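# Move foam block from desk onto low shelf

## Task

Pick up the small foam block lying on the desk that stands behind the carton stack and set it down on the top of the low shelf. It counts only if the stacked cartons are still where they were, the low shelf is standing upright at the end, all furniture remains roughly at its starting spot, and the robot has neither fallen nor finished with its trunk tilted.

## Robot and tools

ROBOT. A four-legged robot of about 40 kg with one arm of six joints ending in a jaw. The trunk is 0.85 m long, its middle 0.5 m above the floor. With the arm stowed (folded on the back, hand forward, 0.8-0.9 m up) the robot spans 0.55 m ahead of the base origin, 0.60 m behind it and 0.25 m to each side; swinging legs reach about 0.1 m further. It turns about the base origin.

FRAMES. All lengths in metres, angles in radians. Base frame: origin on the floor midway between the feet, x forward (where the feet point, not a turned trunk), y left, z up. The hand line and every target use it. The odometry frame is the base frame as it was at scene start; base_odometry gives x, y and heading (positive left, -3.142 to 3.142) there, and its error grows with each step.

move. One action per call, plus optional cameras (a list drawn from front_camera, hand_camera, rear_camera, all; omitted or all gives every image, [] gives none). With no action it only reports state, including the scene number. Parts of an action start together:
- base: an object holding exactly one key, a relative offset measured from the base position in the latest reported state: forward_m (-3 to 3, negative backs up), left_m (-1.5 to 1.5, negative steps right, heading unchanged) or turn_rad (-3 to 3, positive left). Walks under 0.03 m and turns under 0.035 rad are skipped yet report done.
- speeds: optional per-key caps for this action only: forward_m 0.1-0.6 m/s, left_m 0.1-0.4 m/s, turn_rad 0.1-1 rad/s; the top value is the default.
- joints: absolute targets by name. Trunk: height_m 0.41-0.59 (0.5 start), roll_rad -0.58 to 0.58 (positive drops the right side), pitch_rad -0.523 to 0.523 (positive dips the nose and front camera), yaw_rad -0.98 to 0.98 (positive left). Settings: obstacle_padding_m 0-0.5 (start 0.075, never under 0.02 in effect), avoid_obstacles 0 or 1 (start 1; 0 lets walks drive into things). Arm: arm_sh0_rad -2.617 to 3.141 (0 ahead, positive left), arm_sh1_rad -3.141 to 0.523 (negative lifts, -3.14 stowed), arm_el0_rad 0 to 3.141 (0 straight, 2.98 stowed, below about 0.4 unreachable), arm_el1_rad -2.792 to 2.792, arm_wr0_rad -1.832 to 1.832 (positive tips hand down), arm_wr1_rad -2.879 to 2.879, jaw_rad -1.57 (wide) to 0 (shut), jaw_torque_nm 1-11 (start 5.5, about 47 N grip; 11 gives about 93 N).
- target: a single list of seven numbers [x, y, z, qw, qx, qy, qz], an absolute hand pose in the base frame as it stands when the action begins. speed (0.05-0.5 m/s, default 0.25) is allowed only beside target. With target, joints may carry only the trunk values, the two settings, jaw_rad and jaw_torque_nm.
Unknown keys make a call invalid; out-of-range values get it refused. After a refusal, or when a stop happens during a call (a jaw clamping on an object ends as contact_stop and counts), later move, wait and finished_scene calls in the same reply are skipped.

wait: seconds 0 to 10; the robot keeps its last commands; returns state and images. zoom_image: camera plus region [x0, y0, x1, y1] in pixels, top-left origin, at most 504 by 504; front and rear images are 504x504, hand images 644x476. read_manual: only licence texts. finished_scene: scene number; ends the scene for good, so the block must already rest on the shelf.

RESULTS. move reports done or the worst status. base_status, joint_status, hand_status: done, off_target (resting short, maybe still pushing), contact_stop (no progress for about 3 s; also a walk halting before a seen obstacle) or time_out; brackets show how far it got. One stalled arm joint halts all six; one trunk value halts all four. robot_state: standing, stepping, fault, limp, fallen. hand_x_m..hand_yaw_rad give the hand point (between open jaws, 4 cm behind the tips). jaw_holding yes means the jaw stopped well short of its target. hand_force_n reads up to about 15 at rest and 25 moving without contact; hand_force_up_n turns negative with a load. base_stopped_by, nearest_obstacle_m/bearing_rad, arm_stopped_by (own_body, joint_end, out_of_reach, force, fault, unknown), hand_to_target_m (-1 if none), feet_on_floor, on_its_own. Balance steps are not reported: compare odometry and joints with the previous result.

WALKING. Walks stop short of seen obstacles by about the padding and never detour. Desk and shelf tops, overhangs, thin things and anything beside the robot at start may go unseen; an unstowed arm and the held block are unguarded. Lower the padding in tight spots. Walks usually land within 2-3 cm, occasionally 0.2 m off. The trunk is levelled while walking and returns to its asked pose after.

ARM AND HAND. A target pose stays in force until the next target or arm joint targets, holding the hand fixed in the room while the body moves. The hand travels straight and does not slow for obstacles; if it jams, use joint targets. The arm pushes at most about 60 N (40 N sideways) and does not avoid the floor; trunk moves can drive it into the floor hard. Grip from above with the object reaching well between the jaws (two thirds of its width); thin things within 2 cm of the tips. If a gripped item will not lift, open the jaw or lower the hand 1-2 cm.

AVOID. Do not bump the carton stack, desk or shelf, drop or toss the block, slam or push hard, or let go of it while moving. Carry it high. Return roll_rad and pitch_rad to 0 before finishing; the robot cannot rise after a fall.

Each tool is called as name(argument=value, ...), one argument or row to a line, values as JSON.

## Session

move(
)

Scene clock: 0.00 s.
base_odometry: x=-0.001 y=+0.000 heading=+0.000
base_status: not commanded
joint_positions: height_m=+0.499 roll_rad=-0.003 pitch_rad=-0.002 yaw_rad=+0.002 obstacle_padding_m=+0.075 avoid_obstacles=+1.000 arm_sh0_rad=+0.000 arm_sh1_rad=-3.140 arm_el0_rad=+2.981 arm_el1_rad=+0.000 arm_wr0_rad=+0.000 arm_wr1_rad=+0.000 jaw_rad=-0.001 jaw_torque_nm=+5.500
joint_status: not commanded
robot_state: standing
hand_x_m: 0.498
hand_y_m: 0.002
hand_z_m: 0.858
hand_roll_rad: -0.005
hand_pitch_rad: -0.161
hand_yaw_rad: 0.001
jaw_holding: no
hand_force_n: 5
hand_force_up_n: 2
base_stopped_by: nothing
nearest_obstacle_m: 9.00
nearest_obstacle_bearing_rad: 0.00
arm_stopped_by: nothing
hand_to_target_m: -1.000
feet_on_floor: stepping
hand: x=+0.4975 y=+0.0019 z=+0.8576 quat_wxyz=(+0.997, -0.003, -0.080, +0.000) (m; base frame)
hand_status: not commanded
pictures: front_camera, hand_camera, rear_camera

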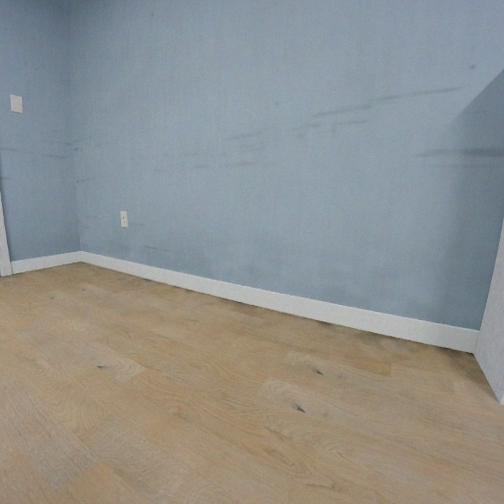

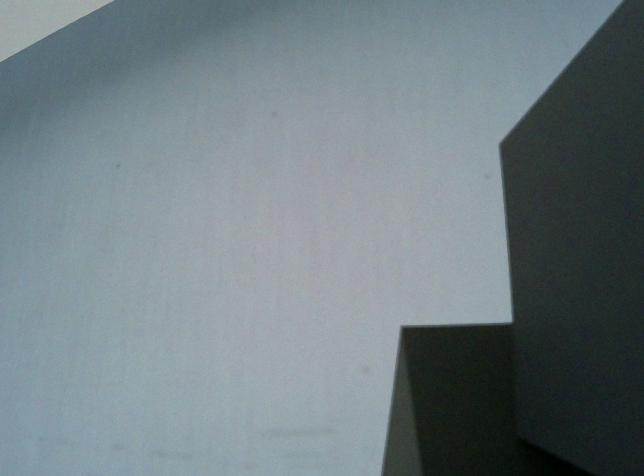

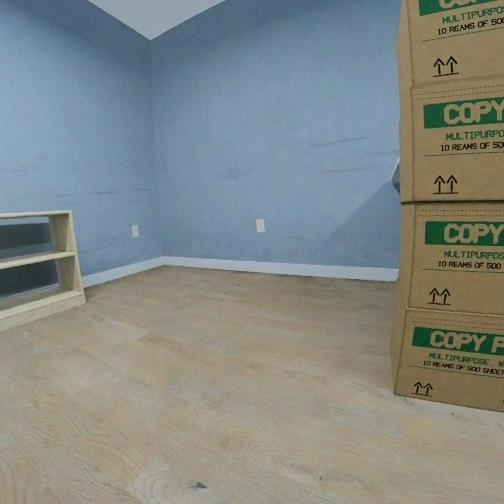

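move(
  base={"turn_rad": -1.3},
)

move(
  base={"turn_rad": -1.3},
)

Scene clock: 10.50 s.
move: done
base_odometry: x=-0.001 y=+0.001 heading=-1.306
base_status: done
joint_positions: height_m=+0.499 roll_rad=+0.001 pitch_rad=-0.001 yaw_rad=+0.016 obstacle_padding_m=+0.075 avoid_obstacles=+1.000 arm_sh0_rad=-0.003 arm_sh1_rad=-3.140 arm_el0_rad=+2.983 arm_el1_rad=+0.000 arm_wr0_rad=+0.001 arm_wr1_rad=+0.000 jaw_rad=-0.001 jaw_torque_nm=+5.500
joint_status: not commanded
robot_state: standing
hand_x_m: 0.500
hand_y_m: 0.007
hand_z_m: 0.855
hand_roll_rad: -0.001
hand_pitch_rad: -0.156
hand_yaw_rad: 0.011
jaw_holding: no
hand_force_n: 3
hand_force_up_n: 1
base_stopped_by: nothing
nearest_obstacle_m: 0.43
nearest_obstacle_bearing_rad: -2.55
arm_stopped_by: nothing
hand_to_target_m: -1.000
feet_on_floor: fl fr hl hr
hand: x=+0.4998 y=+0.0066 z=+0.8550 quat_wxyz=(+0.997, +0.000, -0.078, +0.006) (m; base frame)
hand_status: not commanded
pictures: front_camera, hand_camera, rear_camera

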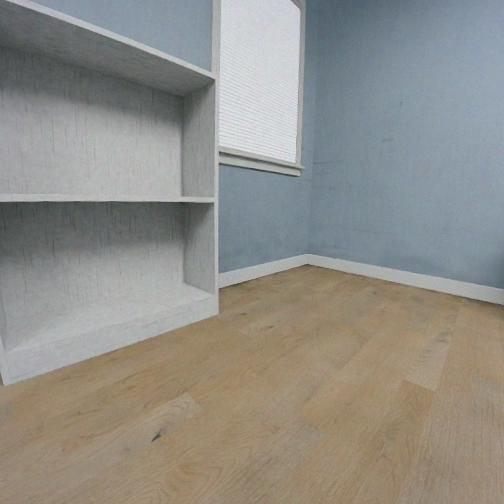

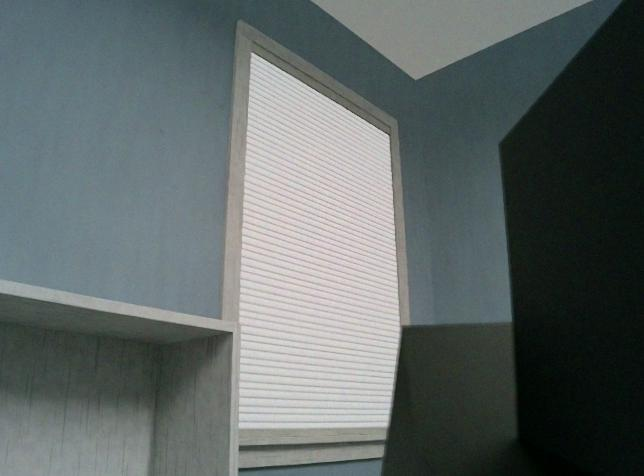

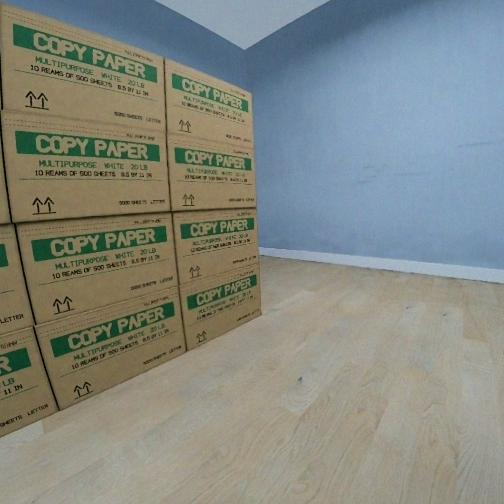

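Scene clock: 13.90 s.
move: done
base_odometry: x=+0.001 y=+0.002 heading=-2.613
base_status: done
joint_positions: height_m=+0.499 roll_rad=-0.002 pitch_rad=+0.005 yaw_rad=+0.018 obstacle_padding_m=+0.075 avoid_obstacles=+1.000 arm_sh0_rad=-0.003 arm_sh1_rad=-3.140 arm_el0_rad=+2.981 arm_el1_rad=+0.000 arm_wr0_rad=+0.001 arm_wr1_rad=+0.000 jaw_rad=-0.001 jaw_torque_nm=+5.500
joint_status: not commanded
robot_state: standing
hand_x_m: 0.502
hand_y_m: 0.007
hand_z_m: 0.853
hand_roll_rad: -0.004
hand_pitch_rad: -0.152
hand_yaw_rad: 0.013
jaw_holding: no
hand_force_n: 4
hand_force_up_n: 1
base_stopped_by: nothing
nearest_obstacle_m: 0.58
nearest_obstacle_bearing_rad: -0.93
arm_stopped_by: nothing
hand_to_target_m: -1.000
feet_on_floor: fl fr hl hr
hand: x=+0.5019 y=+0.0073 z=+0.8527 quat_wxyz=(+0.997, -0.001, -0.076, +0.007) (m; base frame)
hand_status: not commanded
pictures: front_camera, hand_camera, rear_camera

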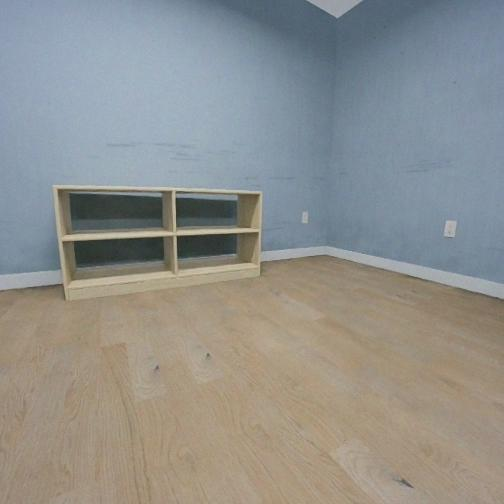

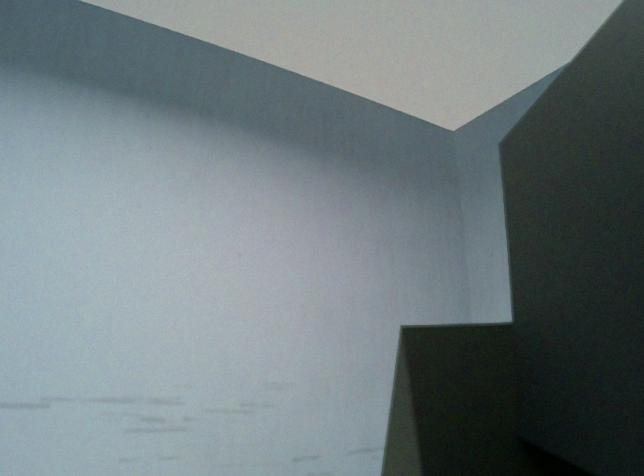

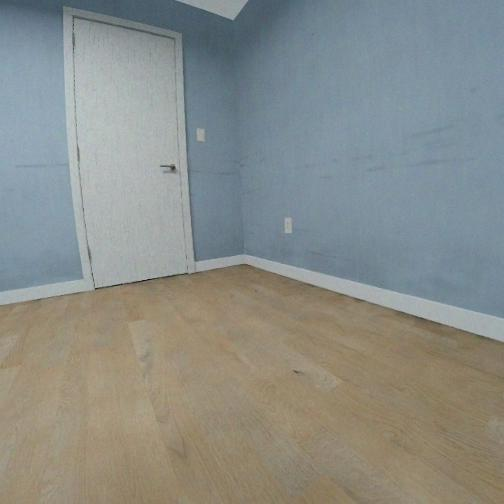

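move(
  base={"turn_rad": -1.2},
)

Scene clock: 20.10 s.
move: done
base_odometry: x=-0.002 y=-0.001 heading=+2.465
base_status: done
joint_positions: height_m=+0.499 roll_rad=-0.009 pitch_rad=+0.006 yaw_rad=+0.015 obstacle_padding_m=+0.075 avoid_obstacles=+1.000 arm_sh0_rad=-0.001 arm_sh1_rad=-3.140 arm_el0_rad=+2.982 arm_el1_rad=+0.000 arm_wr0_rad=+0.001 arm_wr1_rad=+0.000 jaw_rad=-0.001 jaw_torque_nm=+5.500
joint_status: not commanded
robot_state: standing
hand_x_m: 0.502
hand_y_m: 0.005
hand_z_m: 0.852
hand_roll_rad: -0.011
hand_pitch_rad: -0.151
hand_yaw_rad: 0.014
jaw_holding: no
hand_force_n: 4
hand_force_up_n: 1
base_stopped_by: nothing
nearest_obstacle_m: 0.46
nearest_obstacle_bearing_rad: 0.19
arm_stopped_by: nothing
hand_to_target_m: -1.000
feet_on_floor: fl fr hl hr
hand: x=+0.5020 y=+0.0050 z=+0.8523 quat_wxyz=(+0.997, -0.005, -0.075, +0.006) (m; base frame)
hand_status: not commanded
pictures: front_camera, hand_camera, rear_camera

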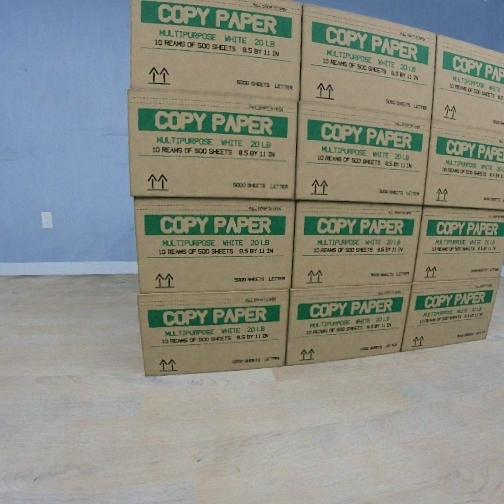

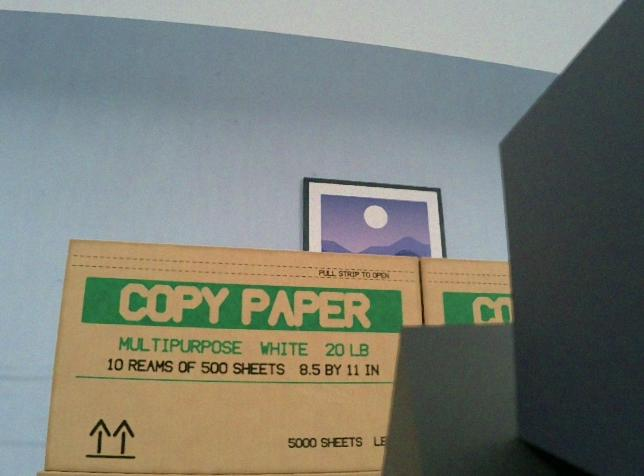

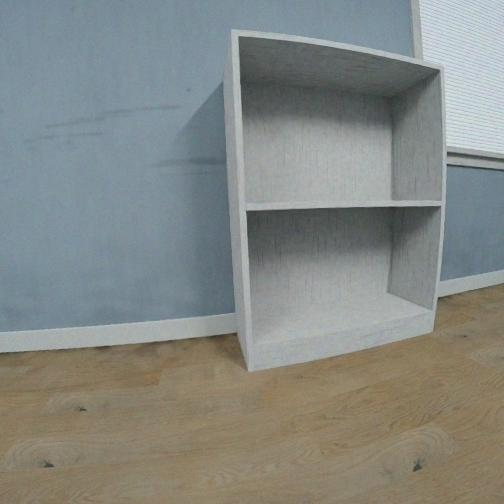

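move(
  base={"left_m": 0.95},
)

Scene clock: 32.17 s.
move: done
base_odometry: x=-0.593 y=-0.737 heading=+2.465
base_status: done
joint_positions: height_m=+0.499 roll_rad=-0.003 pitch_rad=+0.001 yaw_rad=+0.001 obstacle_padding_m=+0.075 avoid_obstacles=+1.000 arm_sh0_rad=-0.003 arm_sh1_rad=-3.137 arm_el0_rad=+2.981 arm_el1_rad=+0.000 arm_wr0_rad=+0.001 arm_wr1_rad=+0.000 jaw_rad=-0.001 jaw_torque_nm=+5.500
joint_status: not commanded
robot_state: standing
hand_x_m: 0.501
hand_y_m: 0.001
hand_z_m: 0.855
hand_roll_rad: -0.005
hand_pitch_rad: -0.153
hand_yaw_rad: -0.003
jaw_holding: no
hand_force_n: 3
hand_force_up_n: 1
base_stopped_by: nothing
nearest_obstacle_m: 0.57
nearest_obstacle_bearing_rad: 2.02
arm_stopped_by: nothing
hand_to_target_m: -1.000
feet_on_floor: fl fr hl hr
hand: x=+0.5012 y=+0.0008 z=+0.8546 quat_wxyz=(+0.997, -0.003, -0.077, -0.002) (m; base frame)
hand_status: not commanded
pictures: front_camera, hand_camera, rear_camera

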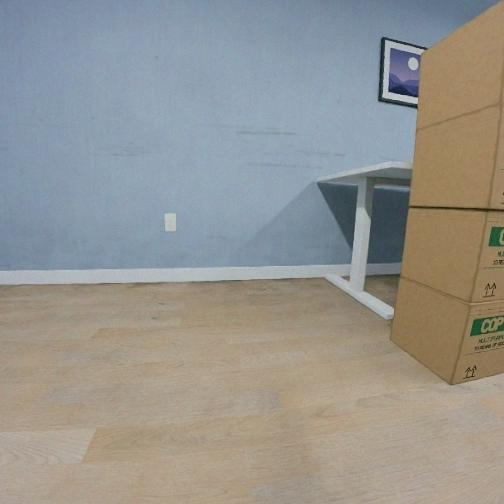

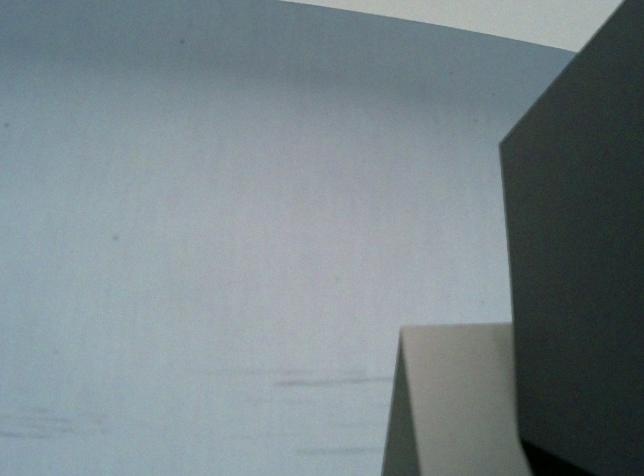

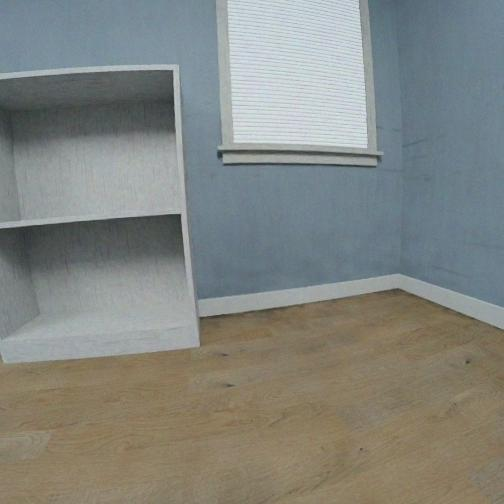

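move(
  base={"left_m": 0.35},
  cameras=[],
)

move(
  base={"forward_m": 1.7},
  cameras=[],
)

move(
  base={"turn_rad": -1.5},
)

Scene clock: 40.73 s.
move: done
base_odometry: x=-0.813 y=-1.008 heading=+2.466
base_status: done
joint_positions: height_m=+0.498 roll_rad=-0.007 pitch_rad=+0.010 yaw_rad=+0.005 obstacle_padding_m=+0.075 avoid_obstacles=+1.000 arm_sh0_rad=-0.001 arm_sh1_rad=-3.139 arm_el0_rad=+2.981 arm_el1_rad=+0.000 arm_wr0_rad=+0.001 arm_wr1_rad=+0.000 jaw_rad=-0.001 jaw_torque_nm=+5.500
joint_status: not commanded
robot_state: standing
hand_x_m: 0.499
hand_y_m: 0.003
hand_z_m: 0.849
hand_roll_rad: -0.009
hand_pitch_rad: -0.145
hand_yaw_rad: 0.003
jaw_holding: no
hand_force_n: 7
hand_force_up_n: 2
base_stopped_by: nothing
nearest_obstacle_m: 0.22
nearest_obstacle_bearing_rad: 2.26
arm_stopped_by: nothing
hand_to_target_m: -1.000
feet_on_floor: fl fr hl hr
hand: x=+0.4991 y=+0.0032 z=+0.8494 quat_wxyz=(+0.997, -0.004, -0.073, +0.001) (m; base frame)
hand_status: not commanded
pictures: none
No camera images: "cameras" was empty.

Scene clock: 46.83 s.
move: contact_stop
base_odometry: x=-1.861 y=-0.169 heading=+2.467
base_status: forward_m contact_stop (by the robot's own estimate: +1.342 of +1.700)
joint_positions: height_m=+0.499 roll_rad=-0.005 pitch_rad=+0.002 yaw_rad=+0.000 obstacle_padding_m=+0.075 avoid_obstacles=+1.000 arm_sh0_rad=-0.001 arm_sh1_rad=-3.139 arm_el0_rad=+2.980 arm_el1_rad=+0.000 arm_wr0_rad=+0.002 arm_wr1_rad=+0.000 jaw_rad=-0.001 jaw_torque_nm=+5.500
joint_status: not commanded
robot_state: standing
hand_x_m: 0.501
hand_y_m: 0.001
hand_z_m: 0.855
hand_roll_rad: -0.007
hand_pitch_rad: -0.155
hand_yaw_rad: -0.002
jaw_holding: no
hand_force_n: 8
hand_force_up_n: 2
base_stopped_by: obstacle
nearest_obstacle_m: 0.08
nearest_obstacle_bearing_rad: 0.37
arm_stopped_by: nothing
hand_to_target_m: -1.000
feet_on_floor: fl fr hl hr
hand: x=+0.5012 y=+0.0009 z=+0.8549 quat_wxyz=(+0.997, -0.004, -0.077, -0.001) (m; base frame)
hand_status: not commanded
pictures: none
No camera images: "cameras" was empty.

not run: a stop came earlier in this reply.

move(
  base={"turn_rad": -1.5},
  joints={"obstacle_padding_m": 0.03},
)

Scene clock: 52.90 s.
move: done
base_odometry: x=-1.866 y=-0.166 heading=+0.962
base_status: done
joint_positions: height_m=+0.499 roll_rad=-0.012 pitch_rad=-0.004 yaw_rad=+0.016 obstacle_padding_m=+0.030 avoid_obstacles=+1.000 arm_sh0_rad=-0.001 arm_sh1_rad=-3.137 arm_el0_rad=+2.978 arm_el1_rad=+0.000 arm_wr0_rad=+0.001 arm_wr1_rad=+0.000 jaw_rad=-0.001 jaw_torque_nm=+5.500
joint_status: all done
robot_state: standing
hand_x_m: 0.500
hand_y_m: 0.009
hand_z_m: 0.859
hand_roll_rad: -0.014
hand_pitch_rad: -0.160
hand_yaw_rad: 0.015
jaw_holding: no
hand_force_n: 7
hand_force_up_n: 2
base_stopped_by: nothing
nearest_obstacle_m: 0.30
nearest_obstacle_bearing_rad: 2.33
arm_stopped_by: nothing
hand_to_target_m: -1.000
feet_on_floor: fl fr hl hr
hand: x=+0.5000 y=+0.0091 z=+0.8588 quat_wxyz=(+0.997, -0.006, -0.080, +0.007) (m; base frame)
hand_status: not commanded
pictures: front_camera, hand_camera, rear_camera

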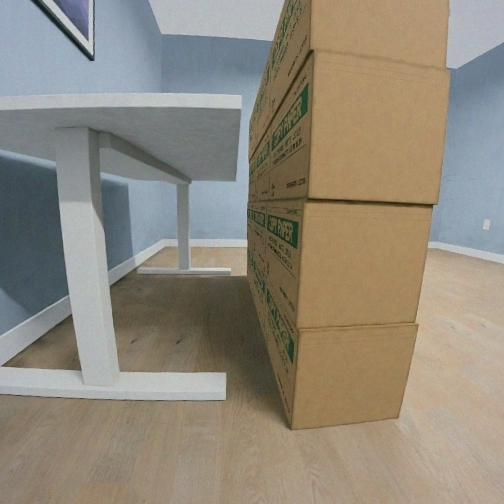

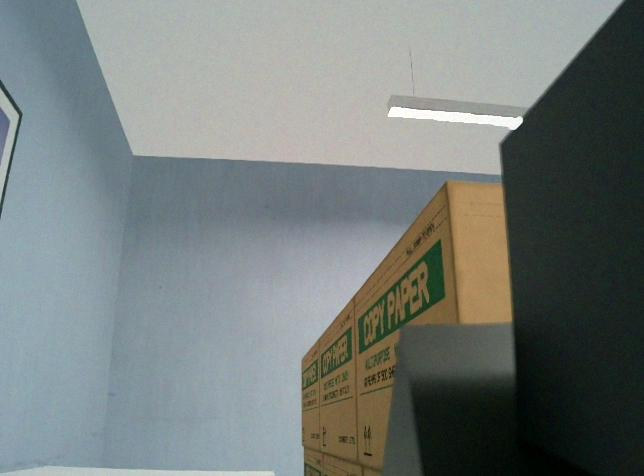

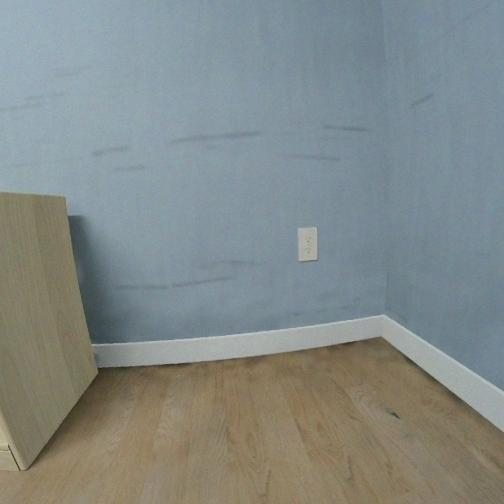

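move(
  joints={"arm_sh0_rad": 0.2, "arm_sh1_rad": -1.9, "arm_el0_rad": 1.5, "arm_wr0_rad": 1.1},
)

Scene clock: 59.80 s.
move: done
base_odometry: x=-1.866 y=-0.167 heading=+0.962
base_status: not commanded
joint_positions: height_m=+0.499 roll_rad=-0.008 pitch_rad=-0.005 yaw_rad=+0.014 obstacle_padding_m=+0.030 avoid_obstacles=+1.000 arm_sh0_rad=+0.191 arm_sh1_rad=-1.907 arm_el0_rad=+1.511 arm_el1_rad=+0.000 arm_wr0_rad=+1.095 arm_wr1_rad=+0.000 jaw_rad=-0.001 jaw_torque_nm=+5.500
joint_status: all done
robot_state: standing
hand_x_m: 0.607
hand_y_m: 0.081
hand_z_m: 1.108
hand_roll_rad: -0.013
hand_pitch_rad: 0.696
hand_yaw_rad: 0.195
jaw_holding: no
hand_force_n: 2
hand_force_up_n: 0
base_stopped_by: nothing
nearest_obstacle_m: 0.30
nearest_obstacle_bearing_rad: 2.33
arm_stopped_by: nothing
hand_to_target_m: -1.000
feet_on_floor: fl fr hl hr
hand: x=+0.6069 y=+0.0806 z=+1.1082 quat_wxyz=(+0.935, -0.039, +0.339, +0.094) (m; base frame)
hand_status: not commanded
pictures: front_camera, hand_camera, rear_camera

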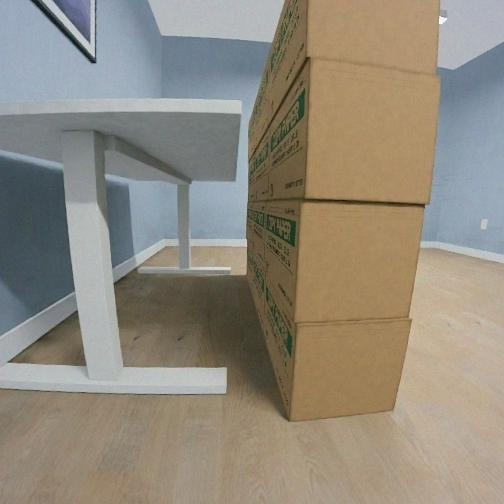

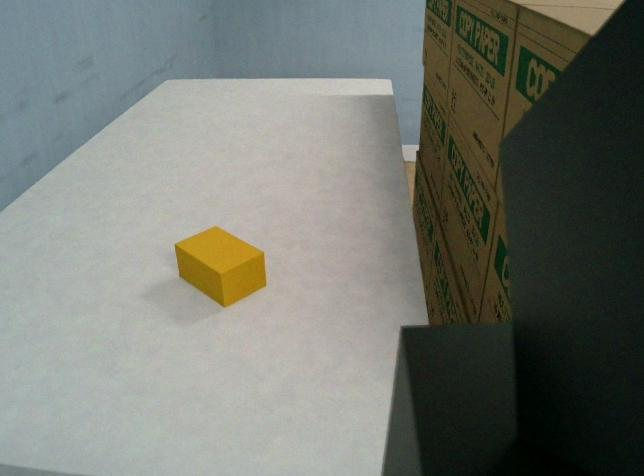

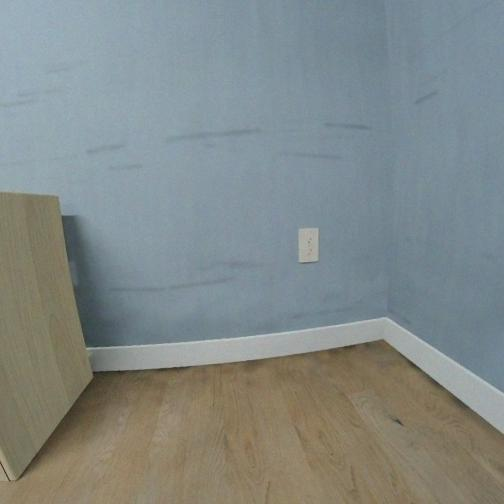

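move(
  base={"left_m": 0.2},
  cameras=[],
)

move(
  base={"forward_m": 0.3},
  speeds={"forward_m": 0.25},
)

Scene clock: 72.27 s.
move: done
base_odometry: x=-2.030 y=-0.055 heading=+0.959
base_status: done
joint_positions: height_m=+0.499 roll_rad=-0.006 pitch_rad=-0.007 yaw_rad=+0.006 obstacle_padding_m=+0.030 avoid_obstacles=+1.000 arm_sh0_rad=+0.203 arm_sh1_rad=-1.898 arm_el0_rad=+1.499 arm_el1_rad=+0.000 arm_wr0_rad=+1.098 arm_wr1_rad=+0.000 jaw_rad=-0.001 jaw_torque_nm=+5.500
joint_status: not commanded
robot_state: standing
hand_x_m: 0.609
hand_y_m: 0.079
hand_z_m: 1.111
hand_roll_rad: -0.012
hand_pitch_rad: 0.695
hand_yaw_rad: 0.199
jaw_holding: no
hand_force_n: 3
hand_force_up_n: 0
base_stopped_by: nothing
nearest_obstacle_m: 0.09
nearest_obstacle_bearing_rad: 2.54
arm_stopped_by: nothing
hand_to_target_m: -1.000
feet_on_floor: fl fr hl hr
hand: x=+0.6091 y=+0.0788 z=+1.1115 quat_wxyz=(+0.935, -0.040, +0.338, +0.096) (m; base frame)
hand_status: not commanded
pictures: none
No camera images: "cameras" was empty.

Scene clock: 74.57 s.
move: done
base_odometry: x=-1.859 y=+0.191 heading=+0.954
base_status: done
joint_positions: height_m=+0.498 roll_rad=+0.002 pitch_rad=-0.005 yaw_rad=+0.009 obstacle_padding_m=+0.030 avoid_obstacles=+1.000 arm_sh0_rad=+0.204 arm_sh1_rad=-1.897 arm_el0_rad=+1.497 arm_el1_rad=+0.001 arm_wr0_rad=+1.099 arm_wr1_rad=+0.000 jaw_rad=-0.001 jaw_torque_nm=+5.500
joint_status: not commanded
robot_state: standing
hand_x_m: 0.603
hand_y_m: 0.078
hand_z_m: 1.111
hand_roll_rad: 0.000
hand_pitch_rad: 0.693
hand_yaw_rad: 0.211
jaw_holding: no
hand_force_n: 2
hand_force_up_n: 0
base_stopped_by: nothing
nearest_obstacle_m: 0.08
nearest_obstacle_bearing_rad: -0.40
arm_stopped_by: nothing
hand_to_target_m: -1.000
feet_on_floor: fl fr hl hr
hand: x=+0.6033 y=+0.0778 z=+1.1113 quat_wxyz=(+0.935, -0.036, +0.338, +0.099) (m; base frame)
hand_status: not commanded
pictures: front_camera, hand_camera, rear_camera

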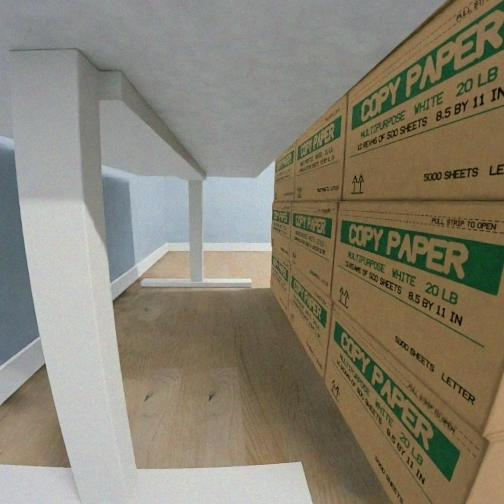

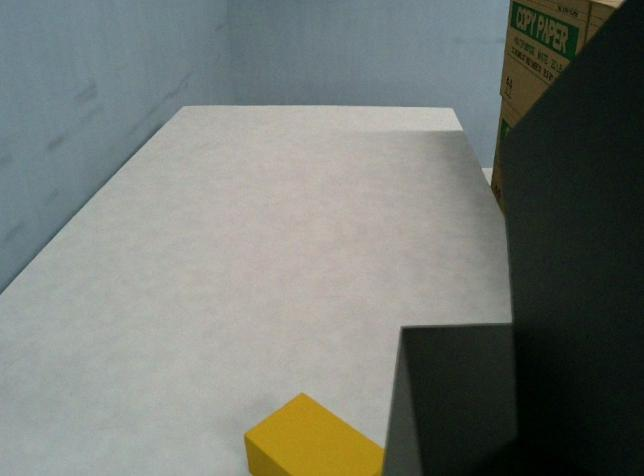

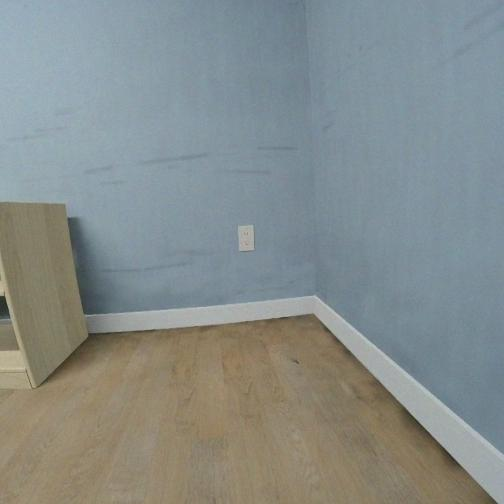

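move(
  target=[0.72, 0.12, 1.0, 0.680, 0.195, 0.680, -0.195],
  joints={"jaw_rad": -1.3},
  cameras=["hand_camera"],
)

Scene clock: 84.13 s.
move: contact_stop
base_odometry: x=-1.859 y=+0.189 heading=+0.955
base_status: not commanded
joint_positions: height_m=+0.499 roll_rad=-0.006 pitch_rad=-0.004 yaw_rad=+0.007 obstacle_padding_m=+0.030 avoid_obstacles=+1.000 arm_sh0_rad=+0.236 arm_sh1_rad=-1.048 arm_el0_rad=+0.699 arm_el1_rad=-0.001 arm_wr0_rad=+1.760 arm_wr1_rad=+0.733 jaw_rad=-1.301 jaw_torque_nm=+5.500
joint_status: all done
robot_state: standing
hand_x_m: 0.738
hand_y_m: 0.124
hand_z_m: 0.999
hand_roll_rad: 0.678
hand_pitch_rad: 1.409
hand_yaw_rad: 0.186
jaw_holding: no
hand_force_n: 2
hand_force_up_n: -1
base_stopped_by: nothing
nearest_obstacle_m: 0.08
nearest_obstacle_bearing_rad: -0.40
arm_stopped_by: own_body
hand_to_target_m: 0.017
feet_on_floor: fl fr hl hr
hand: x=+0.7381 y=+0.1237 z=+0.9986 quat_wxyz=(+0.735, +0.195, +0.632, -0.148) (m; base frame)
hand_status: contact_stop (0.017 m and 10.0 deg from the pose sent, 0.167 m and 65.9 deg at the start)
pictures: hand_camera

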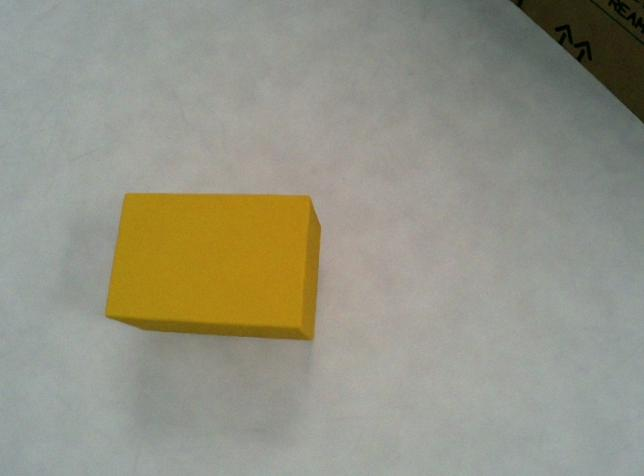

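move(
  target=[0.842, 0.2, 0.94, 0.680, 0.195, 0.680, -0.195],
  cameras=["hand_camera"],
)

Scene clock: 109.30 s.
move: contact_stop
base_odometry: x=-1.859 y=+0.188 heading=+0.955
base_status: not commanded
joint_positions: height_m=+0.499 roll_rad=-0.007 pitch_rad=-0.004 yaw_rad=+0.006 obstacle_padding_m=+0.030 avoid_obstacles=+1.000 arm_sh0_rad=+0.316 arm_sh1_rad=-0.636 arm_el0_rad=+0.253 arm_el1_rad=-0.001 arm_wr0_rad=+1.760 arm_wr1_rad=+0.733 jaw_rad=-1.301 jaw_torque_nm=+5.500
joint_status: not commanded
robot_state: standing
hand_x_m: 0.812
hand_y_m: 0.190
hand_z_m: 0.920
hand_roll_rad: 0.683
hand_pitch_rad: 1.375
hand_yaw_rad: 0.270
jaw_holding: no
hand_force_n: 1
hand_force_up_n: 0
base_stopped_by: nothing
nearest_obstacle_m: 0.08
nearest_obstacle_bearing_rad: -0.40
arm_stopped_by: own_body
hand_to_target_m: 0.038
feet_on_floor: fl fr hl hr
hand: x=+0.8124 y=+0.1899 z=+0.9196 quat_wxyz=(+0.750, +0.176, +0.628, -0.112) (m; base frame)
hand_status: contact_stop (0.038 m and 14.0 deg from the pose sent, 0.142 m and 10.0 deg at the start)
pictures: hand_camera

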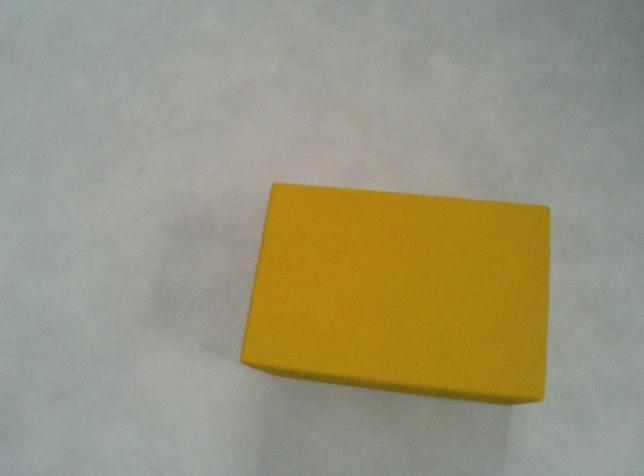

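move(
  joints={"height_m": 0.57},
  target=[0.82, 0.19, 0.91, 0.680, 0.195, 0.680, -0.195],
  cameras=["hand_camera","front_camera"],
)

Scene clock: 120.60 s.
move: contact_stop
base_odometry: x=-1.855 y=+0.193 heading=+0.955
base_status: not commanded
joint_positions: height_m=+0.569 roll_rad=-0.007 pitch_rad=-0.005 yaw_rad=+0.005 obstacle_padding_m=+0.030 avoid_obstacles=+1.000 arm_sh0_rad=+0.308 arm_sh1_rad=-0.569 arm_el0_rad=+0.347 arm_el1_rad=+0.004 arm_wr0_rad=+1.760 arm_wr1_rad=+0.733 jaw_rad=-1.301 jaw_torque_nm=+5.500
joint_status: all done
robot_state: standing
hand_x_m: 0.819
hand_y_m: 0.188
hand_z_m: 0.910
hand_roll_rad: 0.592
hand_pitch_rad: 1.536
hand_yaw_rad: 0.172
jaw_holding: no
hand_force_n: 3
hand_force_up_n: 0
base_stopped_by: nothing
nearest_obstacle_m: 0.08
nearest_obstacle_bearing_rad: -0.40
arm_stopped_by: own_body
hand_to_target_m: 0.005
feet_on_floor: fl fr hl hr
hand: x=+0.8186 y=+0.1882 z=+0.9101 quat_wxyz=(+0.703, +0.152, +0.680, -0.143) (m; base frame)
hand_status: contact_stop (0.005 m and 8.2 deg from the pose sent, 0.012 m and 14.0 deg at the start)
pictures: front_camera, hand_camera

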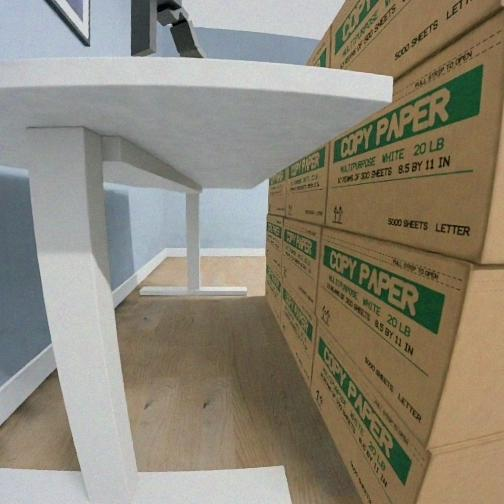

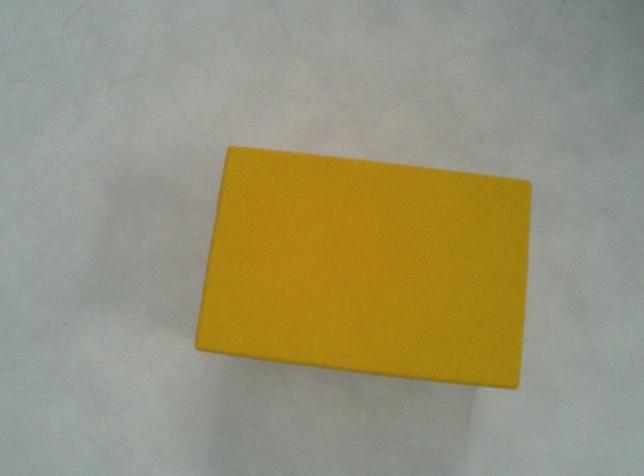

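move(
  joints={"jaw_rad": -1.0},
  target=[0.852, 0.21, 0.91, 0.680, 0.195, 0.680, -0.195],
  cameras=["hand_camera"],
)

Scene clock: 133.60 s.
move: contact_stop
base_odometry: x=-1.856 y=+0.194 heading=+0.955
base_status: not commanded
joint_positions: height_m=+0.569 roll_rad=-0.007 pitch_rad=-0.005 yaw_rad=+0.005 obstacle_padding_m=+0.030 avoid_obstacles=+1.000 arm_sh0_rad=+0.322 arm_sh1_rad=-0.494 arm_el0_rad=+0.242 arm_el1_rad=+0.005 arm_wr0_rad=+1.760 arm_wr1_rad=+0.733 jaw_rad=-1.001 jaw_torque_nm=+5.500
joint_status: all done
robot_state: standing
hand_x_m: 0.828
hand_y_m: 0.200
hand_z_m: 0.899
hand_roll_rad: 0.653
hand_pitch_rad: 1.506
hand_yaw_rad: 0.247
jaw_holding: no
hand_force_n: 2
hand_force_up_n: 0
base_stopped_by: nothing
nearest_obstacle_m: 0.08
nearest_obstacle_bearing_rad: -0.40
arm_stopped_by: own_body
hand_to_target_m: 0.028
feet_on_floor: fl fr hl hr
hand: x=+0.8276 y=+0.1999 z=+0.8994 quat_wxyz=(+0.713, +0.153, +0.672, -0.133) (m; base frame)
hand_status: contact_stop (0.028 m and 9.5 deg from the pose sent, 0.040 m and 8.2 deg at the start)
pictures: hand_camera

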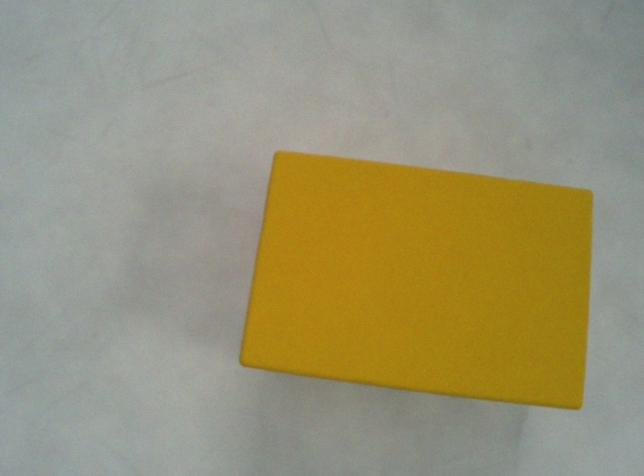

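move(
  joints={"arm_sh0_rad": 0.3, "arm_sh1_rad": -1.15, "arm_el0_rad": 0.95, "arm_wr0_rad": 1.6, "arm_wr1_rad": 0.85, "height_m": 0.55, "obstacle_padding_m": 0.02},
  cameras=[],
)

move(
  base={"forward_m": 0.16},
  speeds={"forward_m": 0.15},
)

Scene clock: 143.00 s.
move: done
base_odometry: x=-1.857 y=+0.193 heading=+0.955
base_status: not commanded
joint_positions: height_m=+0.549 roll_rad=-0.007 pitch_rad=-0.004 yaw_rad=+0.006 obstacle_padding_m=+0.020 avoid_obstacles=+1.000 arm_sh0_rad=+0.305 arm_sh1_rad=-1.140 arm_el0_rad=+0.936 arm_el1_rad=+0.005 arm_wr0_rad=+1.605 arm_wr1_rad=+0.843 jaw_rad=-1.001 jaw_torque_nm=+5.500
joint_status: all done
robot_state: standing
hand_x_m: 0.726
hand_y_m: 0.158
hand_z_m: 1.010
hand_roll_rad: 0.817
hand_pitch_rad: 1.399
hand_yaw_rad: 0.286
jaw_holding: no
hand_force_n: 3
hand_force_up_n: 0
base_stopped_by: nothing
nearest_obstacle_m: 0.08
nearest_obstacle_bearing_rad: -0.40
arm_stopped_by: nothing
hand_to_target_m: -1.000
feet_on_floor: fl fr hl hr
hand: x=+0.7263 y=+0.1577 z=+1.0103 quat_wxyz=(+0.732, +0.217, +0.628, -0.153) (m; base frame)
hand_status: not commanded
pictures: none
No camera images: "cameras" was empty.

Scene clock: 145.00 s.
move: done
base_odometry: x=-1.765 y=+0.325 heading=+0.953
base_status: done
joint_positions: height_m=+0.549 roll_rad=-0.006 pitch_rad=-0.003 yaw_rad=+0.004 obstacle_padding_m=+0.020 avoid_obstacles=+1.000 arm_sh0_rad=+0.300 arm_sh1_rad=-1.148 arm_el0_rad=+0.946 arm_el1_rad=+0.005 arm_wr0_rad=+1.602 arm_wr1_rad=+0.844 jaw_rad=-1.001 jaw_torque_nm=+5.500
joint_status: not commanded
robot_state: standing
hand_x_m: 0.724
hand_y_m: 0.152
hand_z_m: 1.009
hand_roll_rad: 0.824
hand_pitch_rad: 1.400
hand_yaw_rad: 0.284
jaw_holding: no
hand_force_n: 3
hand_force_up_n: -1
base_stopped_by: nothing
nearest_obstacle_m: -0.04
nearest_obstacle_bearing_rad: 0.40
arm_stopped_by: nothing
hand_to_target_m: -1.000
feet_on_floor: fl fr hl hr
hand: x=+0.7241 y=+0.1524 z=+1.0095 quat_wxyz=(+0.730, +0.220, +0.628, -0.156) (m; base frame)
hand_status: not commanded
pictures: front_camera, hand_camera, rear_camera

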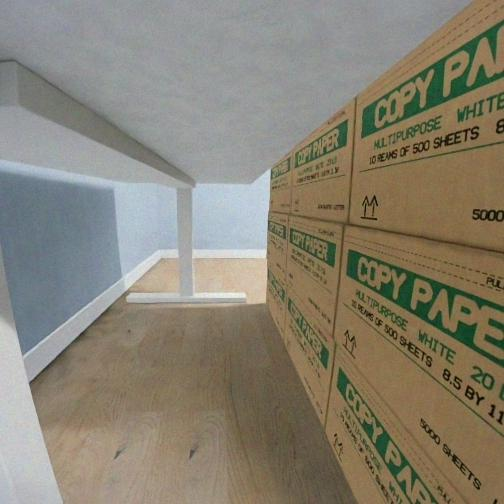

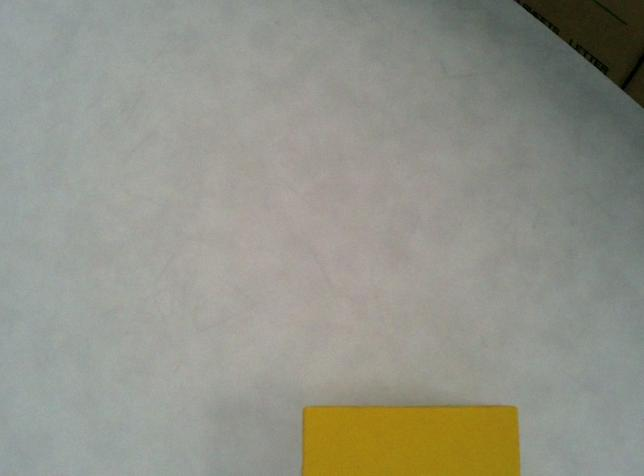

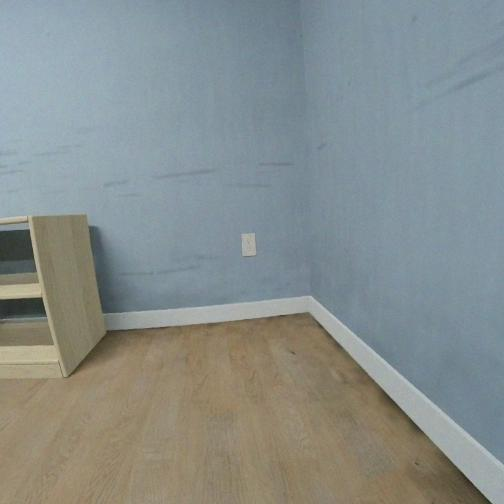

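move(
  target=[0.695, 0.208, 0.9, 0.680, 0.195, 0.680, -0.195],
  cameras=["hand_camera"],
)

Scene clock: 150.57 s.
move: done
base_odometry: x=-1.765 y=+0.325 heading=+0.953
base_status: not commanded
joint_positions: height_m=+0.549 roll_rad=-0.007 pitch_rad=-0.004 yaw_rad=+0.004 obstacle_padding_m=+0.020 avoid_obstacles=+1.000 arm_sh0_rad=+0.417 arm_sh1_rad=-1.138 arm_el0_rad=+1.198 arm_el1_rad=+0.007 arm_wr0_rad=+1.509 arm_wr1_rad=+0.975 jaw_rad=-1.001 jaw_torque_nm=+5.500
joint_status: not commanded
robot_state: standing
hand_x_m: 0.701
hand_y_m: 0.206
hand_z_m: 0.902
hand_roll_rad: -0.103
hand_pitch_rad: 1.568
hand_yaw_rad: -0.659
jaw_holding: no
hand_force_n: 3
hand_force_up_n: 0
base_stopped_by: nothing
nearest_obstacle_m: -0.04
nearest_obstacle_bearing_rad: 0.40
arm_stopped_by: nothing
hand_to_target_m: 0.006
feet_on_floor: fl fr hl hr
hand: x=+0.7010 y=+0.2065 z=+0.9018 quat_wxyz=(+0.681, +0.193, +0.679, -0.194) (m; base frame)
hand_status: done (0.006 m and 0.2 deg from the pose sent, 0.126 m and 9.9 deg at the start)
pictures: hand_camera

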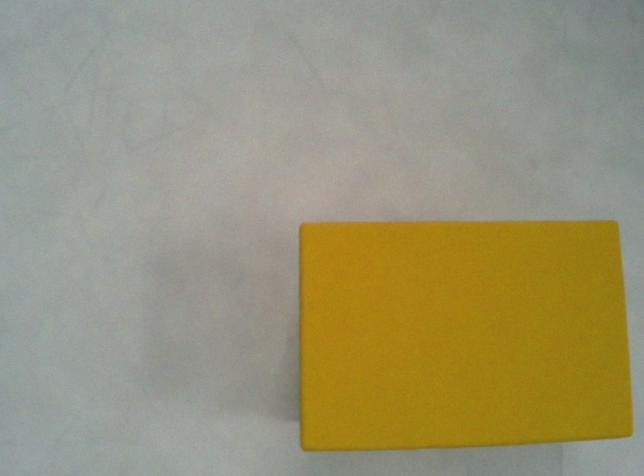

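move(
  target=[0.695, 0.208, 0.815, 0.680, 0.195, 0.680, -0.195],
  speed=0.08,
  cameras=["hand_camera"],
)

Scene clock: 194.57 s.
move: done
base_odometry: x=-1.765 y=+0.324 heading=+0.953
base_status: not commanded
joint_positions: height_m=+0.549 roll_rad=-0.007 pitch_rad=-0.004 yaw_rad=+0.004 obstacle_padding_m=+0.020 avoid_obstacles=+1.000 arm_sh0_rad=+0.426 arm_sh1_rad=-1.140 arm_el0_rad=+1.415 arm_el1_rad=+0.007 arm_wr0_rad=+1.302 arm_wr1_rad=+0.981 jaw_rad=-1.001 jaw_torque_nm=+5.500
joint_status: not commanded
robot_state: standing
hand_x_m: 0.700
hand_y_m: 0.209
hand_z_m: 0.814
hand_roll_rad: -1.747
hand_pitch_rad: 1.564
hand_yaw_rad: -2.301
jaw_holding: no
hand_force_n: 3
hand_force_up_n: -2
base_stopped_by: nothing
nearest_obstacle_m: -0.04
nearest_obstacle_bearing_rad: 0.40
arm_stopped_by: nothing
hand_to_target_m: 0.005
feet_on_floor: fl fr hl hr
hand: x=+0.6998 y=+0.2094 z=+0.8140 quat_wxyz=(+0.679, +0.191, +0.681, -0.195) (m; base frame)
hand_status: done (0.005 m and 0.5 deg from the pose sent, 0.087 m and 0.2 deg at the start)
pictures: hand_camera

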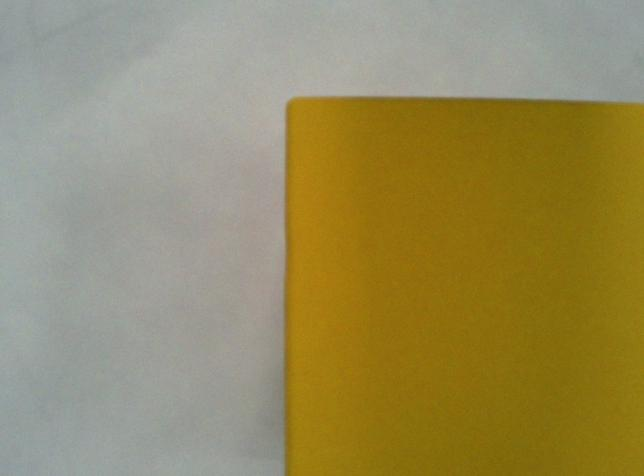

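move(
  joints={"jaw_rad": 0},
  cameras=["hand_camera"],
)

Scene clock: 201.00 s.
move: contact_stop
base_odometry: x=-1.765 y=+0.324 heading=+0.953
base_status: not commanded
joint_positions: height_m=+0.549 roll_rad=-0.006 pitch_rad=-0.005 yaw_rad=+0.004 obstacle_padding_m=+0.020 avoid_obstacles=+1.000 arm_sh0_rad=+0.427 arm_sh1_rad=-1.154 arm_el0_rad=+1.425 arm_el1_rad=+0.003 arm_wr0_rad=+1.287 arm_wr1_rad=+0.981 jaw_rad=-0.573 jaw_torque_nm=+5.500
joint_status: jaw_rad contact_stop (moved +0.428 of +1.001)
robot_state: standing
hand_x_m: 0.700
hand_y_m: 0.208
hand_z_m: 0.819
hand_roll_rad: 0.574
hand_pitch_rad: 1.557
hand_yaw_rad: 0.021
jaw_holding: yes
hand_force_n: 4
hand_force_up_n: 1
base_stopped_by: nothing
nearest_obstacle_m: -0.04
nearest_obstacle_bearing_rad: 0.40
arm_stopped_by: nothing
hand_to_target_m: 0.006
feet_on_floor: fl fr hl hr
hand: x=+0.7002 y=+0.2084 z=+0.8186 quat_wxyz=(+0.685, +0.194, +0.675, -0.191) (m; base frame)
hand_status: not commanded
pictures: hand_camera

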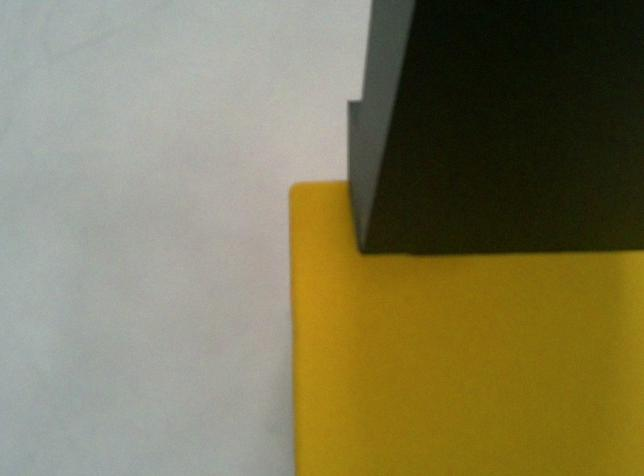

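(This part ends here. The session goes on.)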